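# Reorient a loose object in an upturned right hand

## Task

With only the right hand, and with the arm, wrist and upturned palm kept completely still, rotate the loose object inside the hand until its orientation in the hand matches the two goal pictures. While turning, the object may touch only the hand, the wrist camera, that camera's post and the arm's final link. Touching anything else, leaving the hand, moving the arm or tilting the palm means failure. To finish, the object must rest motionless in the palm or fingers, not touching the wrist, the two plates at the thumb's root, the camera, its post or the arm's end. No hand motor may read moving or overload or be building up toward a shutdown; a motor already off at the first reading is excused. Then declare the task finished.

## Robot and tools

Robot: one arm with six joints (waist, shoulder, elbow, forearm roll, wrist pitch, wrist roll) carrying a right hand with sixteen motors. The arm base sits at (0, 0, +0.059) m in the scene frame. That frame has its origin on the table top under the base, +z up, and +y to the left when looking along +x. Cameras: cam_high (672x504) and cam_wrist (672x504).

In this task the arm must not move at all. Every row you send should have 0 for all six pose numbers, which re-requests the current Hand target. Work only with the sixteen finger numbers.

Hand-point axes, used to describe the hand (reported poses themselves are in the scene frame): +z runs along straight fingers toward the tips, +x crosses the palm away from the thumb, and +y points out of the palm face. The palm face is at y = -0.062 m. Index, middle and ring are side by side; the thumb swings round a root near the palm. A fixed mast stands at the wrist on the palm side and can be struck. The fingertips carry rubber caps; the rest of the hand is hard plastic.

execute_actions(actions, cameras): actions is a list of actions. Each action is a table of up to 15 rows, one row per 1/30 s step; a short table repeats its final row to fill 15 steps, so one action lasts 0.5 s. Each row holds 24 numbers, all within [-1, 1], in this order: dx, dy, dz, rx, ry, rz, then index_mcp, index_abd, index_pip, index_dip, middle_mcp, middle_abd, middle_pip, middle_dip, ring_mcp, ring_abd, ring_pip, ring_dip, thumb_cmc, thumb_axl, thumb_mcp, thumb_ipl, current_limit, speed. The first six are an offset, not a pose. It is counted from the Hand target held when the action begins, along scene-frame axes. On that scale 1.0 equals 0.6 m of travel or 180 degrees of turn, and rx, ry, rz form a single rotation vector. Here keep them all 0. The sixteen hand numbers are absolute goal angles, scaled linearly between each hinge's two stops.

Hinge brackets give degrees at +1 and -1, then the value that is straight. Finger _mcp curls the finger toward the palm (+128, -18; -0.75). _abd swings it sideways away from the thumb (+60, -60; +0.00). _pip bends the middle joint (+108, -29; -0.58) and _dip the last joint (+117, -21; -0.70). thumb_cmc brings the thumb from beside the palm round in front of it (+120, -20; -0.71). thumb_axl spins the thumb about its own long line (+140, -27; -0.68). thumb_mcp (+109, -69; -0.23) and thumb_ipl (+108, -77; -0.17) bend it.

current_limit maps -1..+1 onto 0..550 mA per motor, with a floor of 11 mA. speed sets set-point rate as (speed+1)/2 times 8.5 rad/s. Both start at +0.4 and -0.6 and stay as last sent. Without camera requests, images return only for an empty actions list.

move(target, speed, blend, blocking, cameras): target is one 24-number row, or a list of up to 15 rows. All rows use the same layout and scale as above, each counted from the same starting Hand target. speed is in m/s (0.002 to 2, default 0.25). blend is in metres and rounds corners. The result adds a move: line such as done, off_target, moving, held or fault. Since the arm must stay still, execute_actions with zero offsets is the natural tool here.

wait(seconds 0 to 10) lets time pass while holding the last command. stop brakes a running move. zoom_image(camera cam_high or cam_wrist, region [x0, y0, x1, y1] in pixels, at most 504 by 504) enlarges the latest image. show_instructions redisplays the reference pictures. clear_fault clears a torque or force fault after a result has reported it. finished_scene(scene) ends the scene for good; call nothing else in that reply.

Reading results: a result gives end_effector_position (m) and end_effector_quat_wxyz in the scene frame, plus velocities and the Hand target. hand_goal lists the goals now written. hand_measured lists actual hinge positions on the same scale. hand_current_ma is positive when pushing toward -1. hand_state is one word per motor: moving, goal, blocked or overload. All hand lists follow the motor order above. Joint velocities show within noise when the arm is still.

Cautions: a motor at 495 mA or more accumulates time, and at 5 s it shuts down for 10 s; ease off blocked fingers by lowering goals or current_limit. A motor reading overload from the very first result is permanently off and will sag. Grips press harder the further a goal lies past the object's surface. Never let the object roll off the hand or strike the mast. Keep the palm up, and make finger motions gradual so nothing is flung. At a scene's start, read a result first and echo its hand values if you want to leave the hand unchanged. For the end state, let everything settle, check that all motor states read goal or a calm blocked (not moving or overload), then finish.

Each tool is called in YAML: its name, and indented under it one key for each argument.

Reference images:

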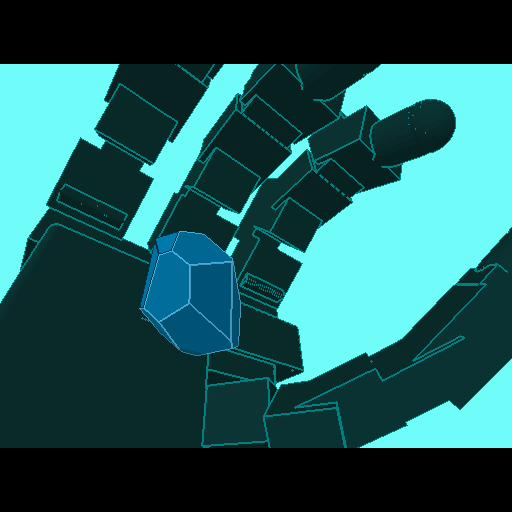

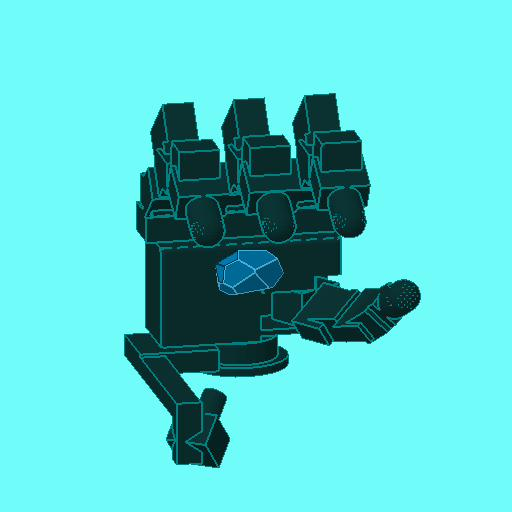

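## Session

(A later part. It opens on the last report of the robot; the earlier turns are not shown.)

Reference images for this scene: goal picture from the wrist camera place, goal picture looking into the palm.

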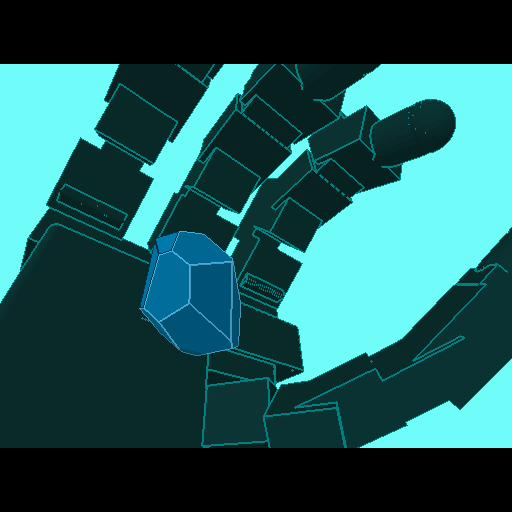

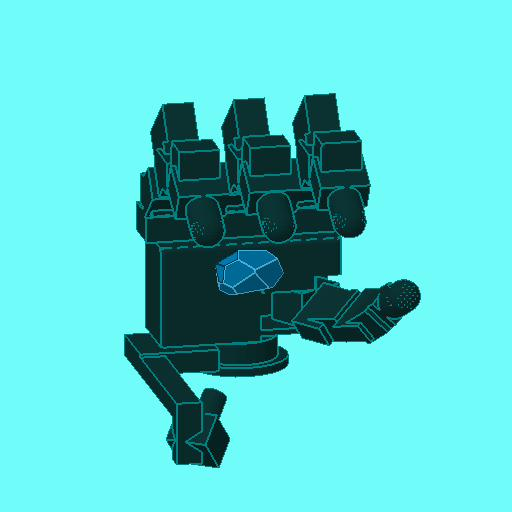

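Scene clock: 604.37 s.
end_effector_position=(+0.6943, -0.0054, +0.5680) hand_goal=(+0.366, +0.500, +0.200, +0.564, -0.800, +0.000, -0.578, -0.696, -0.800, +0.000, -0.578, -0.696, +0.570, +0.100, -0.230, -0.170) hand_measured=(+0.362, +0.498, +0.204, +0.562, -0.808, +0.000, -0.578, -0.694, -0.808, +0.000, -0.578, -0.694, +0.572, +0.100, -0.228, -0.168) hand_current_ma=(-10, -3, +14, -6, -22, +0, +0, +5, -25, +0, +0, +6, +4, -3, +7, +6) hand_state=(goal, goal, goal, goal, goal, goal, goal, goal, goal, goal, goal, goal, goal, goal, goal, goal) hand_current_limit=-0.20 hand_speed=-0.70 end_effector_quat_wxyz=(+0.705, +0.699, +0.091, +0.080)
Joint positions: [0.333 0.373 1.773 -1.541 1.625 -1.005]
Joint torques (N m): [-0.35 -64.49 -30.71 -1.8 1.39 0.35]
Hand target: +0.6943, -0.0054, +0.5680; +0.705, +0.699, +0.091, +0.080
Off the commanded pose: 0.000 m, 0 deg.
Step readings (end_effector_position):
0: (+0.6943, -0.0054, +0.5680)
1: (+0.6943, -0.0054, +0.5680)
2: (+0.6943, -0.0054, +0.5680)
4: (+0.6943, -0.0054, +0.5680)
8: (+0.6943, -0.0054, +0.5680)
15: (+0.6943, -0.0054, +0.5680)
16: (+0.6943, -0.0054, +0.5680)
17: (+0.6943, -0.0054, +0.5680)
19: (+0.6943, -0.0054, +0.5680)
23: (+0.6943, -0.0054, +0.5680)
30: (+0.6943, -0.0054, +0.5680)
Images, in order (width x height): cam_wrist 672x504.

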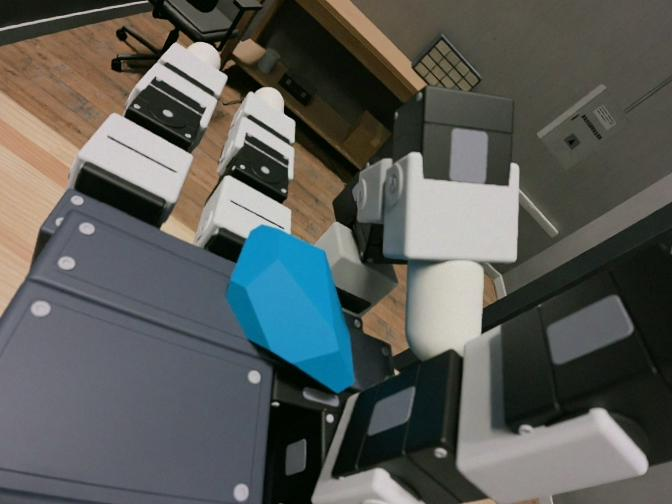

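execute_actions:
  actions:
    - [[0,0,0,0,0,0,0.367,-0.5,0.2,0.565,-0.8,0,-0.578,-0.696,-0.8,0,-0.578,-0.696,0.57,0.1,-0.23,-0.17,-0.2,-0.7]]
    - [[0,0,0,0,0,0,0.33,-0.5,0.6,0.2,-0.8,0,-0.578,-0.696,-0.8,0,-0.578,-0.696,0.57,0.1,-0.23,-0.17,-0.1,-0.8]]
    - [[0,0,0,0,0,0,0.33,-0.5,0.6,0.2,-0.8,0,-0.578,-0.696,-0.8,0,-0.578,-0.696,0.57,0.1,-0.23,-0.17,-0.1,-0.8]]
  cameras: ["cam_wrist"]

execute_actions:
  actions:
    - [[0,0,0,0,0,0,0.3,-0.5,0.851,-0.01,-0.8,0,-0.578,-0.696,-0.8,0,-0.578,-0.696,0.57,0.1,-0.23,-0.17,-0.1,-0.88]]
    - [[0,0,0,0,0,0,0.197,-0.5,0.909,0.041,-0.8,0,-0.578,-0.696,-0.8,0,-0.578,-0.696,0.57,0.1,-0.23,-0.17,-0.1,-0.88]]
    - [[0,0,0,0,0,0,0.0945,-0.5,0.943,0.116,-0.8,0,-0.578,-0.696,-0.8,0,-0.578,-0.696,0.57,0.1,-0.23,-0.17,-0.1,-0.88]]
  cameras: ["cam_wrist"]

Scene clock: 630.50 s.
end_effector_position=(+0.6943, -0.0054, +0.5680) hand_goal=(+0.330, -0.500, +0.600, +0.200, -0.800, +0.000, -0.578, -0.696, -0.800, +0.000, -0.578, -0.696, +0.570, +0.100, -0.230, -0.170) hand_measured=(+0.290, -0.490, +0.544, +0.202, -0.808, +0.000, -0.578, -0.694, -0.808, +0.000, -0.578, -0.694, +0.584, +0.104, -0.228, -0.168) hand_current_ma=(-158, +26, -219, +2, -22, +0, +0, +5, -25, +0, +0, +6, +49, +12, +7, +6) hand_state=(blocked, goal, blocked, goal, goal, goal, goal, goal, goal, goal, goal, goal, goal, goal, goal, goal) hand_current_limit=-0.10 hand_speed=-0.80 end_effector_quat_wxyz=(+0.705, +0.699, +0.091, +0.080)
Joint positions: [0.333 0.373 1.773 -1.541 1.625 -1.005]
Joint torques (N m): [-0.29 -64.45 -30.75 -1.78 1.37 0.3]
Hand target: +0.6943, -0.0054, +0.5680; +0.705, +0.699, +0.091, +0.080
Off the commanded pose: 0.000 m, 0 deg.
Step readings (end_effector_position):
0: (+0.6943, -0.0054, +0.5680)
1: (+0.6943, -0.0054, +0.5680)
2: (+0.6943, -0.0054, +0.5680)
4: (+0.6943, -0.0054, +0.5680)
8: (+0.6943, -0.0054, +0.5680)
15: (+0.6943, -0.0054, +0.5680)
16: (+0.6943, -0.0054, +0.5680)
17: (+0.6943, -0.0054, +0.5680)
19: (+0.6943, -0.0054, +0.5680)
23: (+0.6943, -0.0054, +0.5680)
30: (+0.6943, -0.0054, +0.5680)
31: (+0.6943, -0.0054, +0.5680)
32: (+0.6943, -0.0054, +0.5680)
34: (+0.6943, -0.0054, +0.5680)
38: (+0.6943, -0.0054, +0.5680)
45: (+0.6943, -0.0054, +0.5680)
Images, in order (width x height): cam_wrist 672x504.

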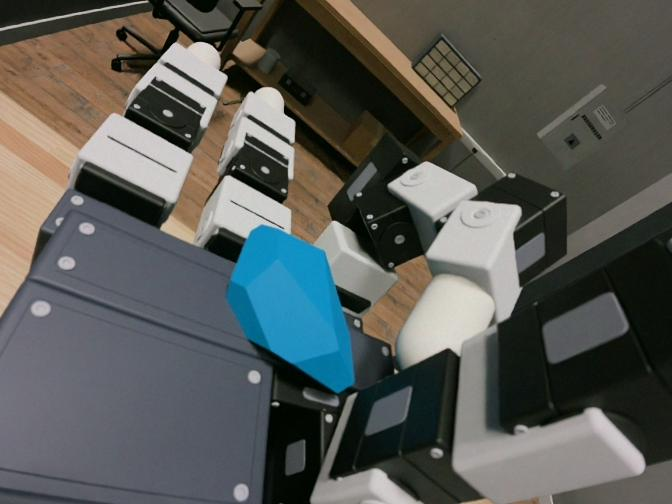

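Scene clock: 632.20 s.
end_effector_position=(+0.6943, -0.0054, +0.5680) hand_goal=(+0.094, -0.500, +0.942, +0.116, -0.800, +0.000, -0.578, -0.696, -0.800, +0.000, -0.578, -0.696, +0.570, +0.100, -0.230, -0.170) hand_measured=(+0.088, -0.500, +0.916, +0.098, -0.808, +0.000, -0.578, -0.694, -0.808, +0.000, -0.578, -0.694, +0.572, +0.102, -0.228, -0.168) hand_current_ma=(-17, -1, -88, -63, -22, +0, +0, +5, -25, +0, +0, +6, +5, +6, +7, +6) hand_state=(goal, goal, blocked, goal, goal, goal, goal, goal, goal, goal, goal, goal, goal, goal, goal, goal) hand_current_limit=-0.10 hand_speed=-0.88 end_effector_quat_wxyz=(+0.705, +0.699, +0.091, +0.080)
Joint positions: [0.333 0.373 1.773 -1.541 1.625 -1.005]
Joint torques (N m): [-0.23 -64.26 -30.71 -1.8 1.39 0.3]
Hand target: +0.6943, -0.0054, +0.5680; +0.705, +0.699, +0.091, +0.080
Off the commanded pose: 0.000 m, 0 deg.
Step readings (end_effector_position):
0: (+0.6943, -0.0054, +0.5680)
1: (+0.6943, -0.0054, +0.5680)
2: (+0.6943, -0.0054, +0.5680)
4: (+0.6943, -0.0054, +0.5680)
8: (+0.6943, -0.0054, +0.5680)
15: (+0.6943, -0.0054, +0.5680)
16: (+0.6943, -0.0054, +0.5680)
17: (+0.6943, -0.0054, +0.5680)
19: (+0.6943, -0.0054, +0.5680)
23: (+0.6943, -0.0054, +0.5680)
30: (+0.6943, -0.0054, +0.5680)
31: (+0.6943, -0.0054, +0.5680)
32: (+0.6943, -0.0054, +0.5680)
34: (+0.6943, -0.0054, +0.5680)
38: (+0.6943, -0.0054, +0.5680)
45: (+0.6943, -0.0054, +0.5680)
Images, in order (width x height): cam_wrist 672x504.

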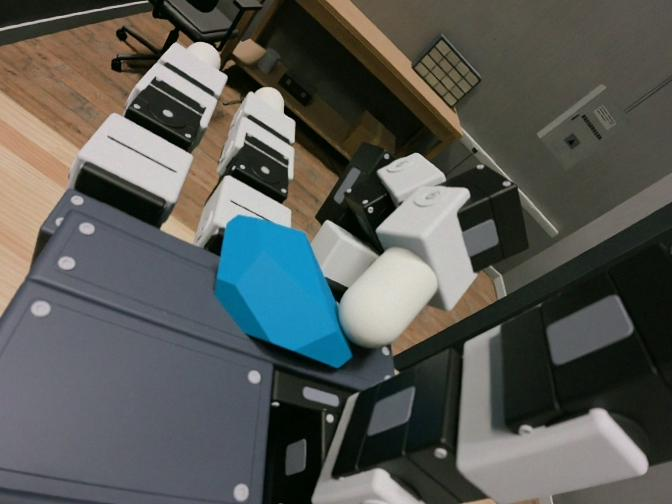

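execute_actions:
  actions:
    - [[0,0,0,0,0,0,-0.005,-0.5,0.953,0.212,-0.8,0,-0.578,-0.696,-0.8,0,-0.578,-0.696,0.57,0.1,-0.23,-0.17,-0.1,-0.88]]
    - [[0,0,0,0,0,0,-0.101,-0.5,0.939,0.328,-0.8,0,-0.578,-0.696,-0.8,0,-0.578,-0.696,0.57,0.1,-0.23,-0.17,-0.1,-0.88]]
  cameras: ["cam_wrist"]

zoom_image:
  camera: "cam_wrist"
  region: [180, 180, 420, 400]

Scene clock: 636.73 s.
end_effector_position=(+0.6943, -0.0054, +0.5680) hand_goal=(-0.102, -0.500, +0.938, +0.328, -0.800, +0.000, -0.578, -0.696, -0.800, +0.000, -0.578, -0.696, +0.570, +0.100, -0.230, -0.170) hand_measured=(-0.104, -0.500, +0.938, +0.326, -0.808, +0.000, -0.578, -0.694, -0.808, +0.000, -0.578, -0.694, +0.572, +0.102, -0.228, -0.168) hand_current_ma=(-3, -1, -2, -6, -22, +0, +0, +5, -25, +0, +0, +6, +5, +6, +7, +6) hand_state=(goal, goal, goal, goal, goal, goal, goal, goal, goal, goal, goal, goal, goal, goal, goal, goal) hand_current_limit=-0.10 hand_speed=-0.88 end_effector_quat_wxyz=(+0.705, +0.699, +0.091, +0.080)
Joint positions: [0.333 0.373 1.773 -1.541 1.625 -1.005]
Joint torques (N m): [-0.16 -64.4 -30.72 -1.8 1.41 0.32]
Hand target: +0.6943, -0.0054, +0.5680; +0.705, +0.699, +0.091, +0.080
Off the commanded pose: 0.000 m, 0 deg.
Step readings (end_effector_position):
0: (+0.6943, -0.0054, +0.5680)
1: (+0.6943, -0.0054, +0.5680)
2: (+0.6943, -0.0054, +0.5680)
4: (+0.6943, -0.0054, +0.5680)
8: (+0.6943, -0.0054, +0.5680)
15: (+0.6943, -0.0054, +0.5680)
16: (+0.6943, -0.0054, +0.5680)
17: (+0.6943, -0.0054, +0.5680)
19: (+0.6943, -0.0054, +0.5680)
23: (+0.6943, -0.0054, +0.5680)
30: (+0.6943, -0.0054, +0.5680)
Images, in order (width x height): cam_wrist 672x504.

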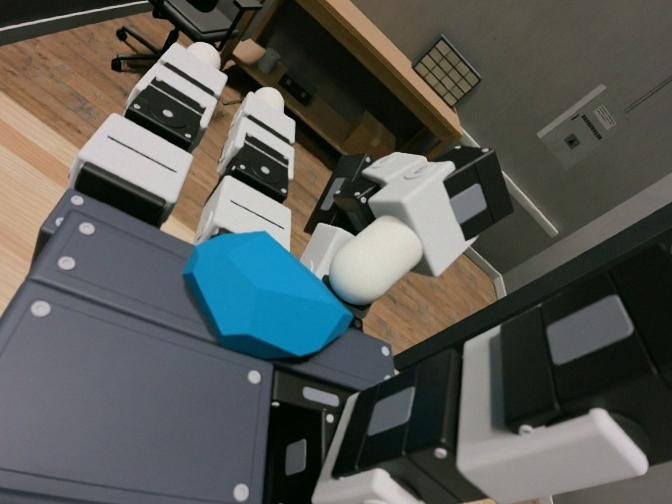

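Scaled by 2.100.

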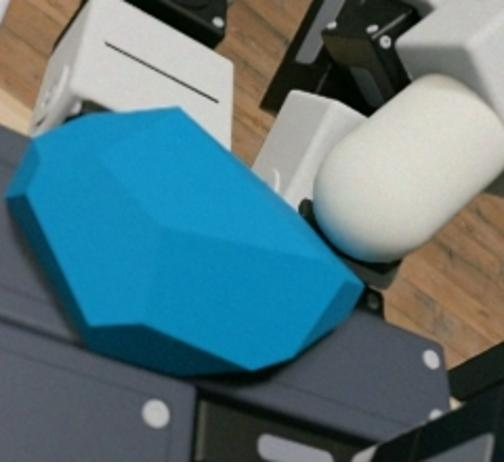

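execute_actions:
  actions:
    - [[0,0,0,0,0,0,-0.101,-0.5,-0.2,-0.2,-0.8,0,-0.578,-0.696,-0.8,0,-0.578,-0.696,0.57,0.1,-0.23,-0.17,-0.1,-0.7]]
    - [[0,0,0,0,0,0,-0.4,0,-0.578,-0.696,0.367,-0.3,-0.578,-0.696,-0.8,0,-0.578,-0.696,0.57,0.1,-0.23,-0.17,-0.1,-0.6]]
    - [[0,0,0,0,0,0,-0.8,0,-0.578,-0.696,0.367,-0.3,-0.578,-0.696,-0.8,0,-0.578,-0.696,0.57,0.1,-0.23,-0.17,-0.1,-0.6]]
    - [[0,0,0,0,0,0,-0.8,0,-0.578,-0.696,0.367,-0.3,0.2,0.565,-0.8,0,-0.578,-0.696,0.57,0.1,-0.23,-0.17,-0.1,-0.6]]
  cameras: ["cam_wrist"]

zoom_image:
  camera: "cam_wrist"
  region: [180, 180, 420, 400]

Scene clock: 681.70 s.
end_effector_position=(+0.6943, -0.0054, +0.5680) hand_goal=(-0.800, +0.000, -0.578, -0.696, +0.366, -0.300, +0.200, +0.564, -0.800, +0.000, -0.578, -0.696, +0.570, +0.100, -0.230, -0.170) hand_measured=(-0.808, -0.002, -0.578, -0.694, +0.364, -0.298, +0.198, +0.562, -0.808, +0.000, -0.578, -0.694, +0.572, +0.102, -0.228, -0.168) hand_current_ma=(-23, -6, +0, +6, -8, +3, -2, -6, -25, +0, +0, +6, +5, +6, +7, +6) hand_state=(goal, goal, goal, goal, goal, goal, goal, goal, goal, goal, goal, goal, goal, goal, goal, goal) hand_current_limit=-0.10 hand_speed=-0.60 end_effector_quat_wxyz=(+0.705, +0.699, +0.091, +0.080)
Joint positions: [0.333 0.373 1.773 -1.541 1.625 -1.005]
Joint torques (N m): [-0.34 -64.58 -30.76 -1.82 1.4 0.29]
Hand target: +0.6943, -0.0054, +0.5680; +0.705, +0.699, +0.091, +0.080
Off the commanded pose: 0.000 m, 0 deg.
Step readings (end_effector_position):
0: (+0.6943, -0.0054, +0.5680)
1: (+0.6943, -0.0054, +0.5680)
2: (+0.6943, -0.0054, +0.5680)
4: (+0.6943, -0.0054, +0.5680)
8: (+0.6943, -0.0054, +0.5680)
15: (+0.6943, -0.0054, +0.5680)
16: (+0.6943, -0.0054, +0.5680)
17: (+0.6943, -0.0054, +0.5680)
19: (+0.6943, -0.0054, +0.5680)
23: (+0.6943, -0.0054, +0.5680)
30: (+0.6943, -0.0054, +0.5680)
31: (+0.6943, -0.0054, +0.5680)
32: (+0.6943, -0.0054, +0.5680)
34: (+0.6943, -0.0054, +0.5680)
38: (+0.6943, -0.0054, +0.5680)
45: (+0.6943, -0.0054, +0.5680)
46: (+0.6943, -0.0054, +0.5680)
47: (+0.6943, -0.0054, +0.5680)
49: (+0.6943, -0.0054, +0.5680)
53: (+0.6943, -0.0054, +0.5680)
60: (+0.6943, -0.0054, +0.5680)
Images, in order (width x height): cam_wrist 672x504.

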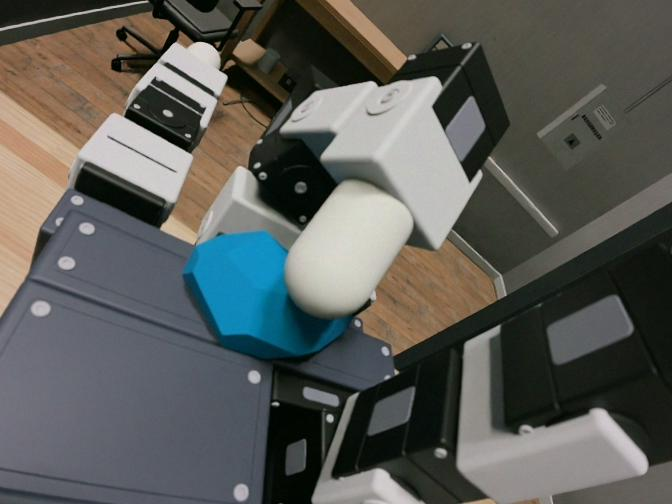

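Scaled by 2.100.

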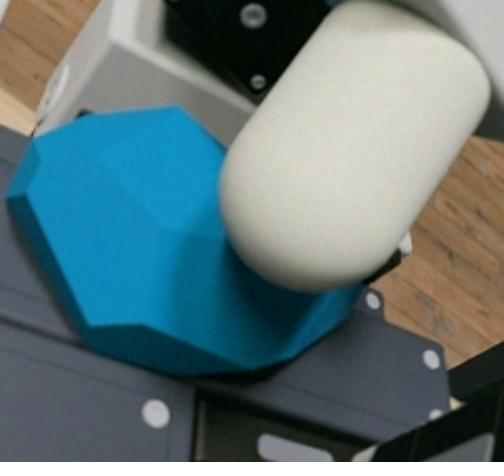

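execute_actions:
  actions:
    - [[0,0,0,0,0,0,-0.8,0,-0.578,-0.696,0.267,-0.3,0.606,0.268,-0.8,0,-0.578,-0.696,0.57,0.1,-0.23,-0.17,-0.1,-0.85]]
    - [[0,0,0,0,0,0,-0.8,0,-0.578,-0.696,0.267,-0.3,0.606,0.268,-0.8,0,-0.578,-0.696,0.57,0.1,-0.23,-0.17,-0.1,-0.85]]
    - [[0,0,0,0,0,0,-0.8,0,-0.578,-0.696,0.175,-0.3,0.647,0.325,-0.8,0,-0.578,-0.696,0.57,0.1,-0.23,-0.17,-0.1,-0.88]]
  cameras: ["cam_wrist"]

zoom_image:
  camera: "cam_wrist"
  region: [180, 180, 420, 400]

Scene clock: 689.80 s.
end_effector_position=(+0.6943, -0.0054, +0.5680) hand_goal=(-0.800, +0.000, -0.578, -0.696, +0.174, -0.300, +0.646, +0.324, -0.800, +0.000, -0.578, -0.696, +0.570, +0.100, -0.230, -0.170) hand_measured=(-0.808, -0.002, -0.578, -0.694, +0.170, -0.300, +0.622, +0.306, -0.808, +0.000, -0.578, -0.694, +0.572, +0.102, -0.228, -0.168) hand_current_ma=(-23, -6, +0, +6, -13, +2, -81, -58, -25, +0, +0, +6, +5, +6, +7, +6) hand_state=(goal, goal, goal, goal, goal, goal, blocked, goal, goal, goal, goal, goal, goal, goal, goal, goal) hand_current_limit=-0.10 hand_speed=-0.88 end_effector_quat_wxyz=(+0.705, +0.699, +0.091, +0.080)
Joint positions: [0.333 0.373 1.773 -1.541 1.625 -1.005]
Joint torques (N m): [-0.23 -64.48 -30.63 -1.79 1.38 0.32]
Hand target: +0.6943, -0.0054, +0.5680; +0.705, +0.699, +0.091, +0.080
Off the commanded pose: 0.000 m, 0 deg.
Step readings (end_effector_position):
0: (+0.6943, -0.0054, +0.5680)
1: (+0.6943, -0.0054, +0.5680)
2: (+0.6943, -0.0054, +0.5680)
4: (+0.6943, -0.0054, +0.5680)
8: (+0.6943, -0.0054, +0.5680)
15: (+0.6943, -0.0054, +0.5680)
16: (+0.6943, -0.0054, +0.5680)
17: (+0.6943, -0.0054, +0.5680)
19: (+0.6943, -0.0054, +0.5680)
23: (+0.6943, -0.0054, +0.5680)
30: (+0.6943, -0.0054, +0.5680)
31: (+0.6943, -0.0054, +0.5680)
32: (+0.6943, -0.0054, +0.5680)
34: (+0.6943, -0.0054, +0.5680)
38: (+0.6943, -0.0054, +0.5680)
45: (+0.6943, -0.0054, +0.5680)
Images, in order (width x height): cam_wrist 672x504.

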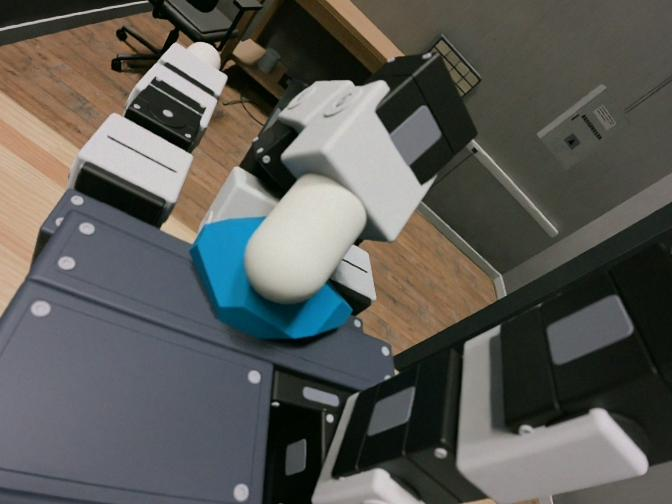

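Scaled by 2.100.

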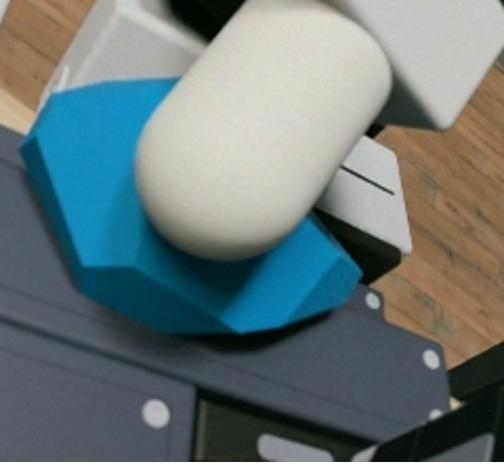

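execute_actions:
  actions:
    - [[0,0,0,0,0,0,-0.8,0,-0.578,-0.696,0.086,-0.4,0.664,0.401,-0.8,0,-0.578,-0.696,0.57,0.1,-0.23,-0.17,-0.1,-0.88]]
    - [[0,0,0,0,0,0,-0.8,0,-0.578,-0.696,0.0055,-0.45,0.657,0.494,-0.8,0,-0.578,-0.696,0.57,0.1,-0.23,-0.17,-0.1,-0.88]]
  cameras: ["cam_wrist"]

zoom_image:
  camera: "cam_wrist"
  region: [180, 180, 420, 400]

Scene clock: 696.43 s.
end_effector_position=(+0.6943, -0.0054, +0.5680) hand_goal=(-0.800, +0.000, -0.578, -0.696, +0.006, -0.450, +0.656, +0.494, -0.800, +0.000, -0.578, -0.696, +0.570, +0.100, -0.230, -0.170) hand_measured=(-0.808, -0.002, -0.578, -0.694, +0.006, -0.448, +0.654, +0.492, -0.808, +0.000, -0.578, -0.694, +0.572, +0.102, -0.228, -0.168) hand_current_ma=(-23, -6, +0, +6, -2, +5, -2, -6, -25, +0, +0, +6, +5, +6, +7, +6) hand_state=(goal, goal, goal, goal, goal, goal, goal, goal, goal, goal, goal, goal, goal, goal, goal, goal) hand_current_limit=-0.10 hand_speed=-0.88 end_effector_quat_wxyz=(+0.705, +0.699, +0.091, +0.080)
Joint positions: [0.333 0.373 1.773 -1.541 1.625 -1.005]
Joint torques (N m): [-0.06 -64.6 -30.75 -1.8 1.4 0.32]
Hand target: +0.6943, -0.0054, +0.5680; +0.705, +0.699, +0.091, +0.080
Off the commanded pose: 0.000 m, 0 deg.
Step readings (end_effector_position):
0: (+0.6943, -0.0054, +0.5680)
1: (+0.6943, -0.0054, +0.5680)
2: (+0.6943, -0.0054, +0.5680)
4: (+0.6943, -0.0054, +0.5680)
8: (+0.6943, -0.0054, +0.5680)
15: (+0.6943, -0.0054, +0.5680)
16: (+0.6943, -0.0054, +0.5680)
17: (+0.6943, -0.0054, +0.5680)
19: (+0.6943, -0.0054, +0.5680)
23: (+0.6943, -0.0054, +0.5680)
30: (+0.6943, -0.0054, +0.5680)
Images, in order (width x height): cam_wrist 672x504.

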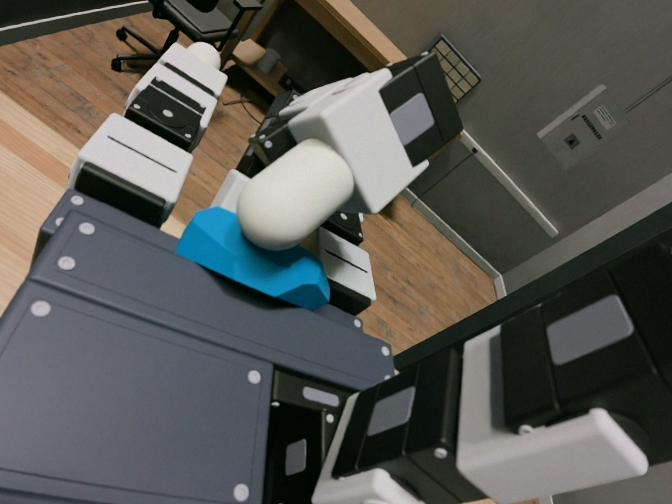

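Scaled by 2.100.

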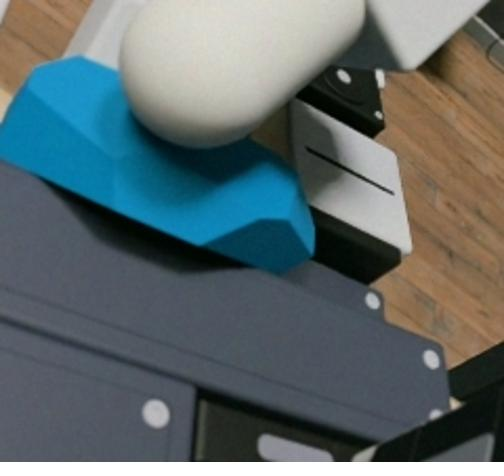

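execute_actions:
  actions:
    - [[0,0,0,0,0,0,-0.8,0,-0.578,-0.696,0.0055,-0.45,-0.2,0.1,-0.8,0,-0.578,-0.696,0.57,0.1,-0.23,-0.17,-0.1,-0.7]]
    - [[0,0,0,0,0,0,-0.8,0,-0.578,-0.696,-0.1,0,-0.578,-0.696,-0.8,0,-0.578,-0.696,0.57,0.1,-0.23,-0.17,-0.1,-0.7]]
    - [[0,0,0,0,0,0,-0.8,0,-0.578,-0.696,-0.5,0,-0.578,-0.696,-0.8,0,-0.578,-0.696,0.57,0.1,-0.23,-0.17,-0.1,-0.75]]
  cameras: ["cam_wrist"]

zoom_image:
  camera: "cam_wrist"
  region: [150, 150, 390, 370]

Scene clock: 703.70 s.
end_effector_position=(+0.6943, -0.0054, +0.5680) hand_goal=(-0.800, +0.000, -0.578, -0.696, -0.500, +0.000, -0.578, -0.696, -0.800, +0.000, -0.578, -0.696, +0.570, +0.100, -0.230, -0.170) hand_measured=(-0.808, -0.002, -0.578, -0.694, -0.506, -0.002, -0.578, -0.694, -0.808, +0.000, -0.578, -0.694, +0.572, +0.102, -0.228, -0.168) hand_current_ma=(-23, -6, +0, +6, -21, -6, +0, +6, -25, +0, +0, +6, +5, +6, +7, +6) hand_state=(goal, goal, goal, goal, goal, goal, goal, goal, goal, goal, goal, goal, goal, goal, goal, goal) hand_current_limit=-0.10 hand_speed=-0.75 end_effector_quat_wxyz=(+0.705, +0.699, +0.091, +0.080)
Joint positions: [0.333 0.373 1.773 -1.541 1.625 -1.005]
Joint torques (N m): [-0.2 -64.33 -30.74 -1.79 1.42 0.31]
Hand target: +0.6943, -0.0054, +0.5680; +0.705, +0.699, +0.091, +0.080
Off the commanded pose: 0.000 m, 0 deg.
Step readings (end_effector_position):
0: (+0.6943, -0.0054, +0.5680)
1: (+0.6943, -0.0054, +0.5680)
2: (+0.6943, -0.0054, +0.5680)
4: (+0.6943, -0.0054, +0.5680)
8: (+0.6943, -0.0054, +0.5680)
15: (+0.6943, -0.0054, +0.5680)
16: (+0.6943, -0.0054, +0.5680)
17: (+0.6943, -0.0054, +0.5680)
19: (+0.6943, -0.0054, +0.5680)
23: (+0.6943, -0.0054, +0.5680)
30: (+0.6943, -0.0054, +0.5680)
31: (+0.6943, -0.0054, +0.5680)
32: (+0.6943, -0.0054, +0.5680)
34: (+0.6943, -0.0054, +0.5680)
38: (+0.6943, -0.0054, +0.5680)
45: (+0.6943, -0.0054, +0.5680)
Images, in order (width x height): cam_wrist 672x504.

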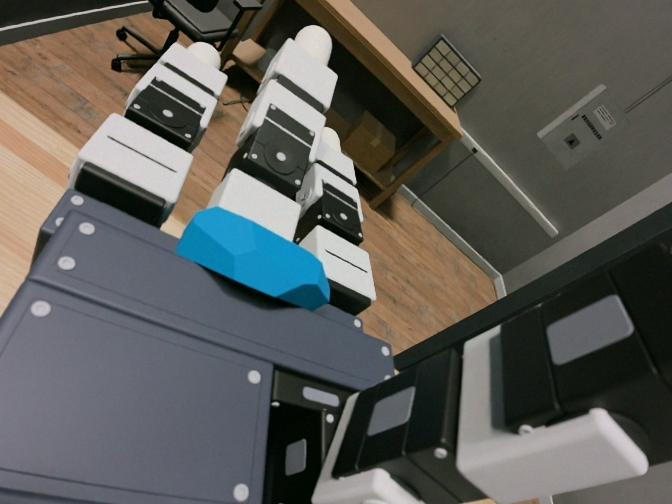

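Scaled by 2.100.

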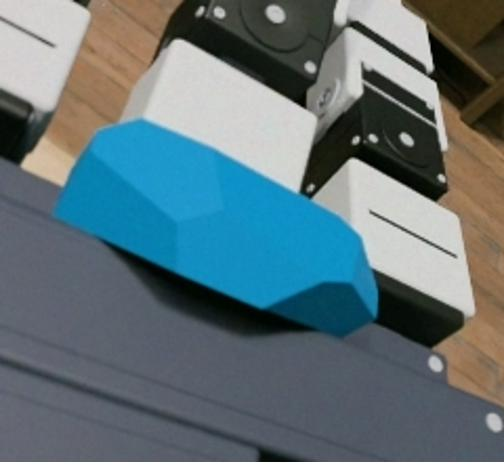

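zoom_image:
  camera: "cam_wrist"
  region: [170, 195, 340, 320]

execute_actions:
  actions:
    - [[0,0,0,0,0,0,-0.8,0,-0.578,-0.696,-0.8,0,-0.578,-0.696,-0.8,0,-0.578,-0.696,0.57,0.1,-0.23,-0.17,-0.1,-0.8]]
  cameras: ["all"]

zoom_image:
  camera: "cam_wrist"
  region: [170, 195, 340, 320]

zoom_image:
  camera: "cam_high"
  region: [285, 195, 375, 285]

Scaled by 2.965.

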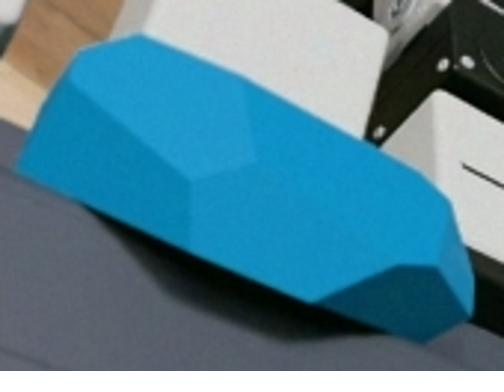

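Scene clock: 715.60 s.
end_effector_position=(+0.6943, -0.0054, +0.5680) hand_goal=(-0.800, +0.000, -0.578, -0.696, -0.800, +0.000, -0.578, -0.696, -0.800, +0.000, -0.578, -0.696, +0.570, +0.100, -0.230, -0.170) hand_measured=(-0.808, -0.002, -0.578, -0.694, -0.806, -0.002, -0.578, -0.694, -0.808, +0.000, -0.578, -0.694, +0.572, +0.102, -0.228, -0.168) hand_current_ma=(-23, -6, +0, +6, -21, -6, +0, +5, -25, +0, +0, +6, +5, +6, +7, +6) hand_state=(goal, goal, goal, goal, goal, goal, goal, goal, goal, goal, goal, goal, goal, goal, goal, goal) hand_current_limit=-0.10 hand_speed=-0.80 end_effector_quat_wxyz=(+0.705, +0.699, +0.091, +0.080)
Joint positions: [0.333 0.373 1.773 -1.541 1.625 -1.005]
Joint torques (N m): [-0.27 -64.37 -30.66 -1.86 1.41 0.33]
Hand target: +0.6943, -0.0054, +0.5680; +0.705, +0.699, +0.091, +0.080
Off the commanded pose: 0.000 m, 0 deg.
Step readings (end_effector_position):
0: (+0.6943, -0.0054, +0.5680)
1: (+0.6943, -0.0054, +0.5680)
2: (+0.6943, -0.0054, +0.5680)
4: (+0.6943, -0.0054, +0.5680)
8: (+0.6943, -0.0054, +0.5680)
15: (+0.6943, -0.0054, +0.5680)

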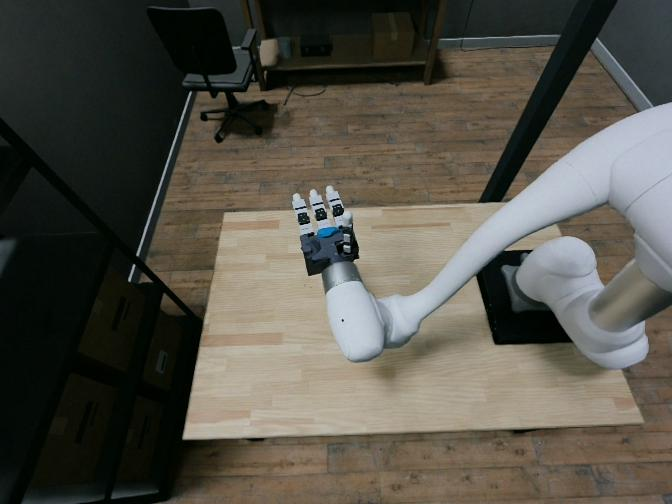

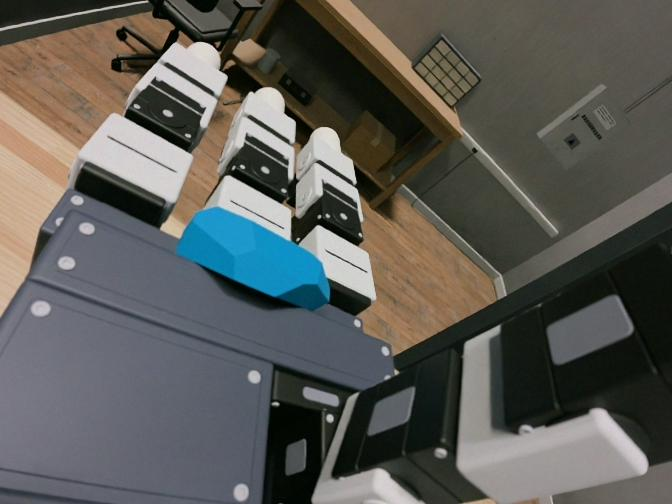

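Scaled by 2.965.

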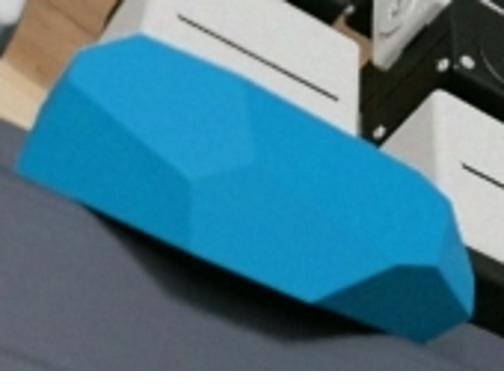

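Scaled by 5.600.

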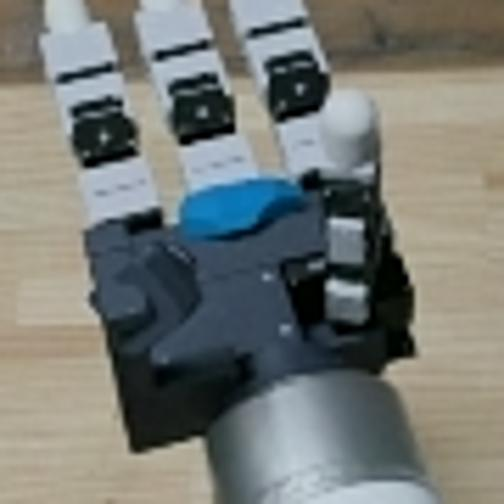

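execute_actions:
  actions:
    - [[0,0,0,0,0,0,-0.8,0,-0.578,-0.696,-0.2,0,-0.578,-0.696,-0.8,0,-0.578,-0.696,0.57,0.1,-0.23,-0.17,-0.1,-0.8]]
    - [[0,0,0,0,0,0,-0.8,0,-0.578,-0.696,0.0,0,-0.578,-0.696,-0.8,0,-0.578,-0.696,0.57,0.1,-0.23,-0.17,-0.1,-0.85]]
  cameras: ["cam_wrist"]

zoom_image:
  camera: "cam_wrist"
  region: [170, 195, 340, 320]

execute_actions:
  actions:
    - [[0,0,0,0,0,0,-0.8,0,-0.578,-0.696,0.2,0,-0.578,-0.696,-0.8,0,-0.578,-0.696,0.57,0.1,-0.23,-0.17,-0.1,-0.87]]
  cameras: ["cam_wrist"]

zoom_image:
  camera: "cam_wrist"
  region: [170, 195, 340, 320]

Scene clock: 815.80 s.
end_effector_position=(+0.6943, -0.0054, +0.5680) hand_goal=(-0.800, +0.000, -0.578, -0.696, +0.000, +0.000, -0.578, -0.696, -0.800, +0.000, -0.578, -0.696, +0.570, +0.100, -0.230, -0.170) hand_measured=(-0.808, -0.002, -0.578, -0.694, -0.016, -0.002, -0.578, -0.694, -0.808, +0.000, -0.578, -0.694, +0.572, +0.102, -0.228, -0.168) hand_current_ma=(-23, -6, +0, +6, -52, -6, +0, +5, -25, +0, +0, +6, +5, +6, +7, +6) hand_state=(goal, goal, goal, goal, goal, goal, goal, goal, goal, goal, goal, goal, goal, goal, goal, goal) hand_current_limit=-0.10 hand_speed=-0.85 end_effector_quat_wxyz=(+0.705, +0.699, +0.091, +0.080)
Joint positions: [0.333 0.373 1.773 -1.541 1.625 -1.005]
Joint torques (N m): [-0.24 -64.48 -30.78 -1.8 1.38 0.33]
Hand target: +0.6943, -0.0054, +0.5680; +0.705, +0.699, +0.091, +0.080
Off the commanded pose: 0.000 m, 0 deg.
Step readings (end_effector_position):
0: (+0.6943, -0.0054, +0.5680)
1: (+0.6943, -0.0054, +0.5680)
2: (+0.6943, -0.0054, +0.5680)
4: (+0.6943, -0.0054, +0.5680)
8: (+0.6943, -0.0054, +0.5680)
15: (+0.6943, -0.0054, +0.5680)
16: (+0.6943, -0.0054, +0.5680)
17: (+0.6943, -0.0054, +0.5680)
19: (+0.6943, -0.0054, +0.5680)
23: (+0.6943, -0.0054, +0.5680)
30: (+0.6943, -0.0054, +0.5680)
Images, in order (width x height): cam_wrist 672x504.

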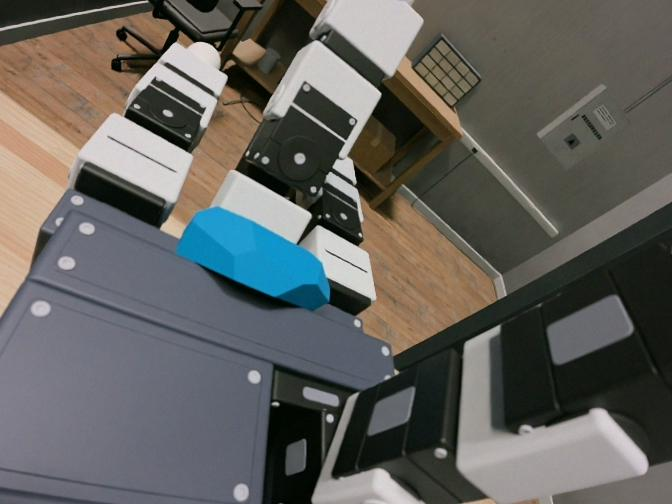

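Scaled by 2.965.

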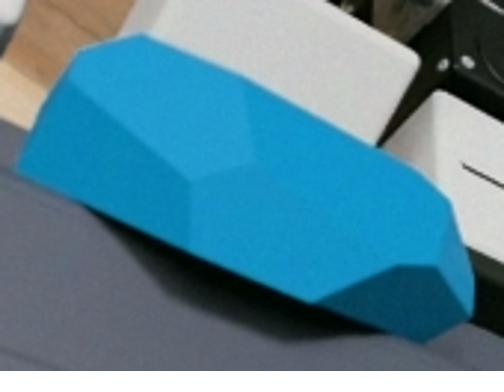

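Scene clock: 816.53 s.
end_effector_position=(+0.6943, -0.0054, +0.5680) hand_goal=(-0.800, +0.000, -0.578, -0.696, +0.200, +0.000, -0.578, -0.696, -0.800, +0.000, -0.578, -0.696, +0.570, +0.100, -0.230, -0.170) hand_measured=(-0.808, -0.002, -0.578, -0.694, +0.188, -0.002, -0.578, -0.694, -0.808, +0.000, -0.578, -0.694, +0.572, +0.102, -0.228, -0.168) hand_current_ma=(-23, -6, +0, +6, -40, -6, +0, +5, -25, +0, +0, +6, +5, +6, +7, +6) hand_state=(goal, goal, goal, goal, goal, goal, goal, goal, goal, goal, goal, goal, goal, goal, goal, goal) hand_current_limit=-0.10 hand_speed=-0.87 end_effector_quat_wxyz=(+0.705, +0.699, +0.091, +0.080)
Joint positions: [0.333 0.373 1.773 -1.541 1.625 -1.005]
Joint torques (N m): [-0.17 -64.58 -30.71 -1.82 1.42 0.3]
Hand target: +0.6943, -0.0054, +0.5680; +0.705, +0.699, +0.091, +0.080
Off the commanded pose: 0.000 m, 0 deg.
Step readings (end_effector_position):
0: (+0.6943, -0.0054, +0.5680)
1: (+0.6943, -0.0054, +0.5680)
2: (+0.6943, -0.0054, +0.5680)
4: (+0.6943, -0.0054, +0.5680)
8: (+0.6943, -0.0054, +0.5680)
15: (+0.6943, -0.0054, +0.5680)
Images, in order (width x height): cam_wrist 672x504.

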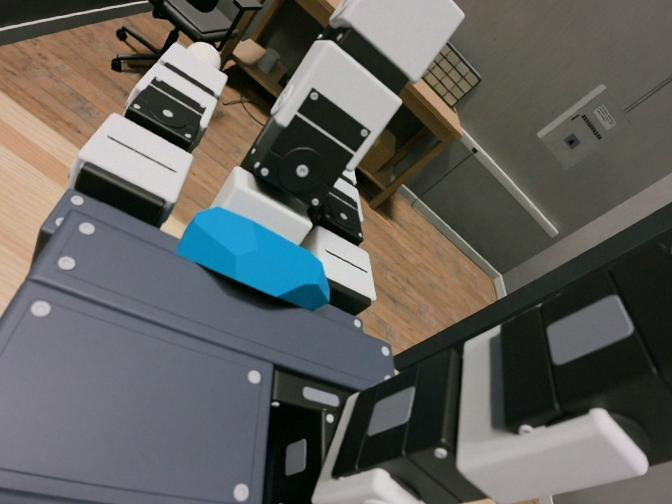

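Scaled by 2.965.

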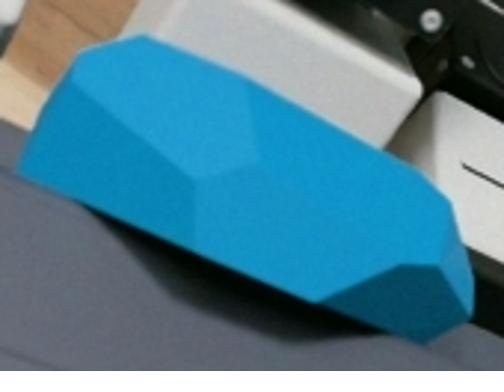

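execute_actions:
  actions:
    - [[0,0,0,0,0,0,-0.8,0,-0.578,-0.696,0.4,0,-0.578,-0.696,-0.8,0,-0.578,-0.696,0.57,0.1,-0.23,-0.17,-0.1,-0.87]]
  cameras: ["cam_wrist"]

execute_actions:
  actions:
    - [[0,0,0,0,0,0,-0.8,0,-0.578,-0.696,0.55,0,-0.578,-0.696,-0.8,0,-0.578,-0.696,0.57,0.1,-0.23,-0.17,-0.1,-0.88]]
  cameras: ["cam_wrist"]

zoom_image:
  camera: "cam_wrist"
  region: [170, 195, 340, 320]

Scene clock: 820.70 s.
end_effector_position=(+0.6943, -0.0054, +0.5680) hand_goal=(-0.800, +0.000, -0.578, -0.696, +0.400, +0.000, -0.578, -0.696, -0.800, +0.000, -0.578, -0.696, +0.570, +0.100, -0.230, -0.170) hand_measured=(-0.808, -0.002, -0.578, -0.694, +0.392, -0.002, -0.578, -0.694, -0.808, +0.000, -0.578, -0.694, +0.572, +0.102, -0.228, -0.168) hand_current_ma=(-23, -6, +0, +6, -24, -6, +0, +5, -25, +0, +0, +6, +5, +6, +7, +6) hand_state=(goal, goal, goal, goal, goal, goal, goal, goal, goal, goal, goal, goal, goal, goal, goal, goal) hand_current_limit=-0.10 hand_speed=-0.87 end_effector_quat_wxyz=(+0.705, +0.699, +0.091, +0.080)
Joint positions: [0.333 0.373 1.773 -1.541 1.625 -1.005]
Joint torques (N m): [-0.23 -64.57 -30.68 -1.85 1.41 0.33]
Hand target: +0.6943, -0.0054, +0.5680; +0.705, +0.699, +0.091, +0.080
Off the commanded pose: 0.000 m, 0 deg.
Step readings (end_effector_position):
0: (+0.6943, -0.0054, +0.5680)
1: (+0.6943, -0.0054, +0.5680)
2: (+0.6943, -0.0054, +0.5680)
4: (+0.6943, -0.0054, +0.5680)
8: (+0.6943, -0.0054, +0.5680)
15: (+0.6943, -0.0054, +0.5680)
Images, in order (width x height): cam_wrist 672x504.

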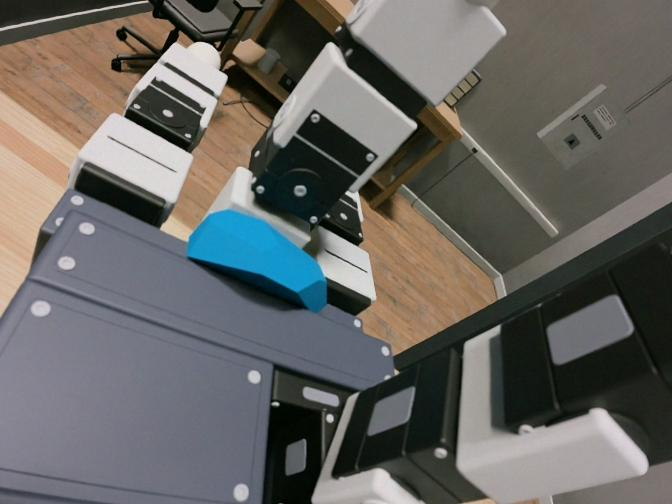

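Scene clock: 821.40 s.
end_effector_position=(+0.6943, -0.0054, +0.5680) hand_goal=(-0.800, +0.000, -0.578, -0.696, +0.550, +0.000, -0.578, -0.696, -0.800, +0.000, -0.578, -0.696, +0.570, +0.100, -0.230, -0.170) hand_measured=(-0.808, -0.002, -0.578, -0.694, +0.530, -0.002, -0.578, -0.694, -0.808, +0.000, -0.578, -0.694, +0.572, +0.102, -0.228, -0.168) hand_current_ma=(-23, -6, +0, +6, -72, -6, +0, +5, -25, +0, +0, +6, +5, +6, +7, +6) hand_state=(goal, goal, goal, goal, blocked, goal, goal, goal, goal, goal, goal, goal, goal, goal, goal, goal) hand_current_limit=-0.10 hand_speed=-0.88 end_effector_quat_wxyz=(+0.705, +0.699, +0.091, +0.080)
Joint positions: [0.333 0.373 1.773 -1.541 1.625 -1.005]
Joint torques (N m): [-0.06 -64.46 -30.64 -1.79 1.37 0.3]
Hand target: +0.6943, -0.0054, +0.5680; +0.705, +0.699, +0.091, +0.080
Off the commanded pose: 0.000 m, 0 deg.
Step readings (end_effector_position):
0: (+0.6943, -0.0054, +0.5680)
1: (+0.6943, -0.0054, +0.5680)
2: (+0.6943, -0.0054, +0.5680)
4: (+0.6943, -0.0054, +0.5680)
8: (+0.6943, -0.0054, +0.5680)
15: (+0.6943, -0.0054, +0.5680)
Images, in order (width x height): cam_wrist 672x504.

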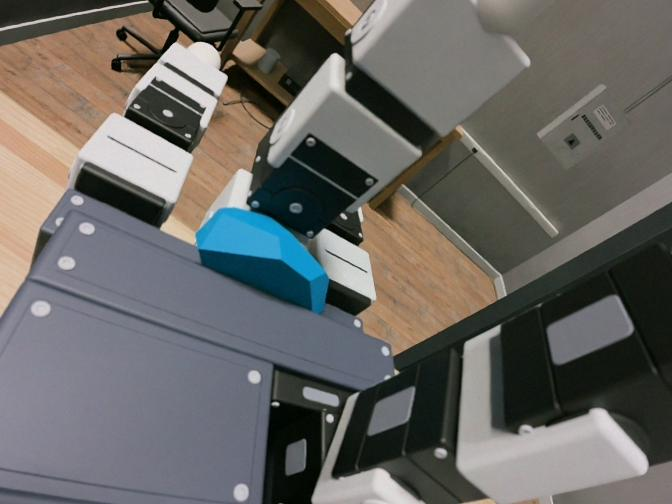

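Scaled by 2.965.

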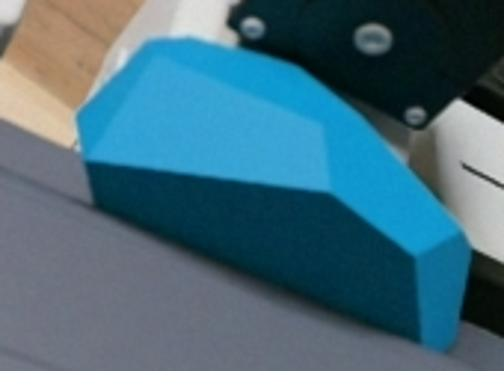

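execute_actions:
  actions:
    - [[0,0,0,0,0,0,-0.8,0,-0.578,-0.696,0.62,0,-0.578,-0.696,-0.8,0,-0.578,-0.696,0.57,0.1,-0.23,-0.17,-0.1,-0.89]]
  cameras: ["cam_wrist"]

zoom_image:
  camera: "cam_wrist"
  region: [170, 195, 340, 320]

execute_actions:
  actions:
    - [[0,0,0,0,0,0,-0.8,0,-0.578,-0.696,0.69,0,-0.578,-0.696,-0.8,0,-0.578,-0.696,0.57,0.1,-0.23,-0.17,-0.1,-0.89]]
  cameras: ["cam_wrist"]

zoom_image:
  camera: "cam_wrist"
  region: [170, 195, 340, 320]

Scene clock: 832.50 s.
end_effector_position=(+0.6943, -0.0054, +0.5680) hand_goal=(-0.800, +0.000, -0.578, -0.696, +0.620, +0.000, -0.578, -0.696, -0.800, +0.000, -0.578, -0.696, +0.570, +0.100, -0.230, -0.170) hand_measured=(-0.808, -0.002, -0.578, -0.694, +0.542, -0.002, -0.578, -0.694, -0.808, +0.000, -0.578, -0.694, +0.572, +0.102, -0.228, -0.168) hand_current_ma=(-23, -6, +0, +6, -248, -6, +0, +5, -25, +0, +0, +6, +5, +6, +7, +6) hand_state=(goal, goal, goal, goal, blocked, goal, goal, goal, goal, goal, goal, goal, goal, goal, goal, goal) hand_current_limit=-0.10 hand_speed=-0.89 end_effector_quat_wxyz=(+0.705, +0.699, +0.091, +0.080)
Joint positions: [0.333 0.373 1.773 -1.541 1.625 -1.005]
Joint torques (N m): [-0.21 -64.42 -30.64 -1.76 1.4 0.35]
Hand target: +0.6943, -0.0054, +0.5680; +0.705, +0.699, +0.091, +0.080
Off the commanded pose: 0.000 m, 0 deg.
Step readings (end_effector_position):
0: (+0.6943, -0.0054, +0.5680)
1: (+0.6943, -0.0054, +0.5680)
2: (+0.6943, -0.0054, +0.5680)
4: (+0.6943, -0.0054, +0.5680)
8: (+0.6943, -0.0054, +0.5680)
15: (+0.6943, -0.0054, +0.5680)
Images, in order (width x height): cam_wrist 672x504.

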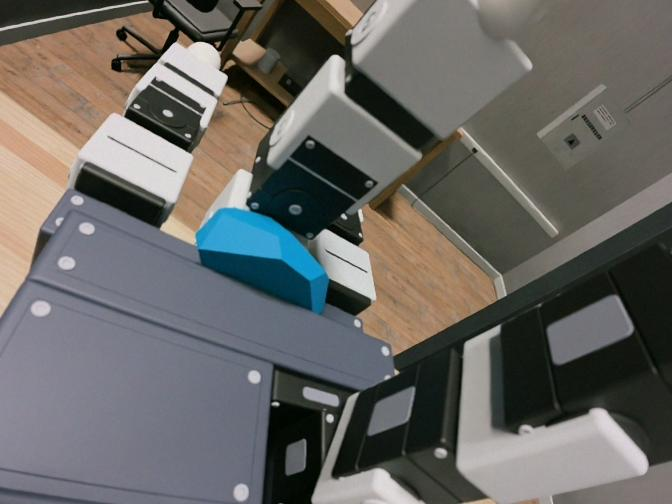

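Scaled by 2.965.

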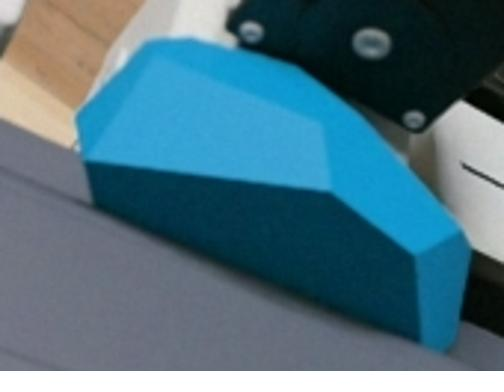

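Scene clock: 833.20 s.
end_effector_position=(+0.6943, -0.0054, +0.5680) hand_goal=(-0.800, +0.000, -0.578, -0.696, +0.690, +0.000, -0.578, -0.696, -0.800, +0.000, -0.578, -0.696, +0.570, +0.100, -0.230, -0.170) hand_measured=(-0.808, -0.002, -0.578, -0.694, +0.542, -0.002, -0.578, -0.694, -0.808, +0.000, -0.578, -0.694, +0.572, +0.102, -0.228, -0.168) hand_current_ma=(-23, -6, +0, +6, -248, -6, +0, +5, -25, +0, +0, +6, +5, +6, +7, +6) hand_state=(goal, goal, goal, goal, blocked, goal, goal, goal, goal, goal, goal, goal, goal, goal, goal, goal) hand_current_limit=-0.10 hand_speed=-0.89 end_effector_quat_wxyz=(+0.705, +0.699, +0.091, +0.080)
Joint positions: [0.333 0.373 1.773 -1.541 1.625 -1.005]
Joint torques (N m): [-0.27 -64.53 -30.72 -1.8 1.39 0.32]
Hand target: +0.6943, -0.0054, +0.5680; +0.705, +0.699, +0.091, +0.080
Off the commanded pose: 0.000 m, 0 deg.
Step readings (end_effector_position):
0: (+0.6943, -0.0054, +0.5680)
1: (+0.6943, -0.0054, +0.5680)
2: (+0.6943, -0.0054, +0.5680)
4: (+0.6943, -0.0054, +0.5680)
8: (+0.6943, -0.0054, +0.5680)
15: (+0.6943, -0.0054, +0.5680)
Images, in order (width x height): cam_wrist 672x504.

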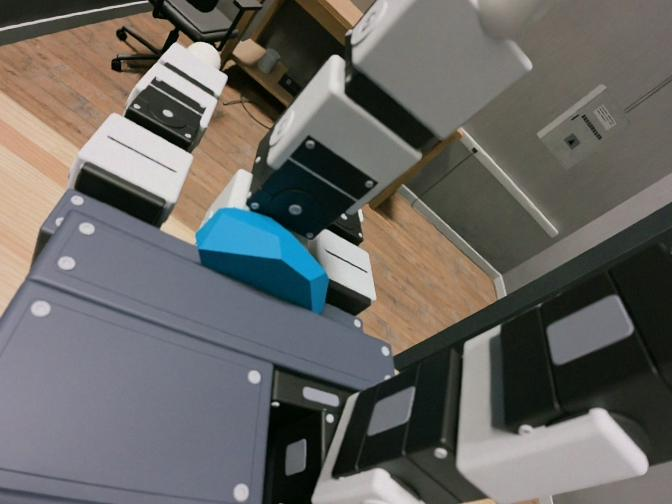

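Scaled by 2.965.

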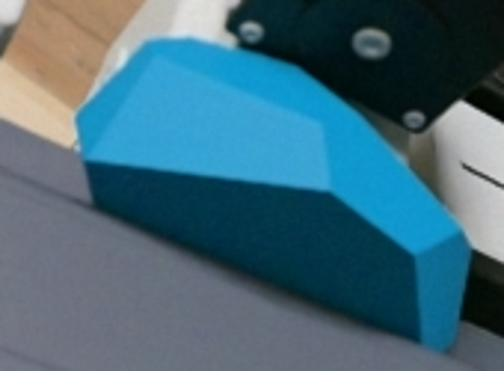

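zoom_image:
  camera: "cam_wrist"
  region: [185, 198, 335, 318]

zoom_image:
  camera: "cam_high"
  region: [285, 195, 375, 285]

Scaled by 3.360.

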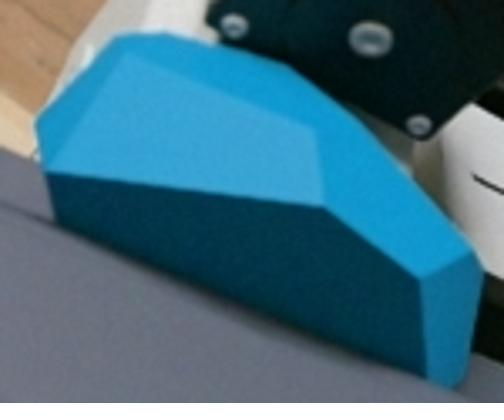

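This scene's latest camera images include none from cam_high. They are from: cam_wrist. cam_high's image comes with the result of a call that names it in "cameras".


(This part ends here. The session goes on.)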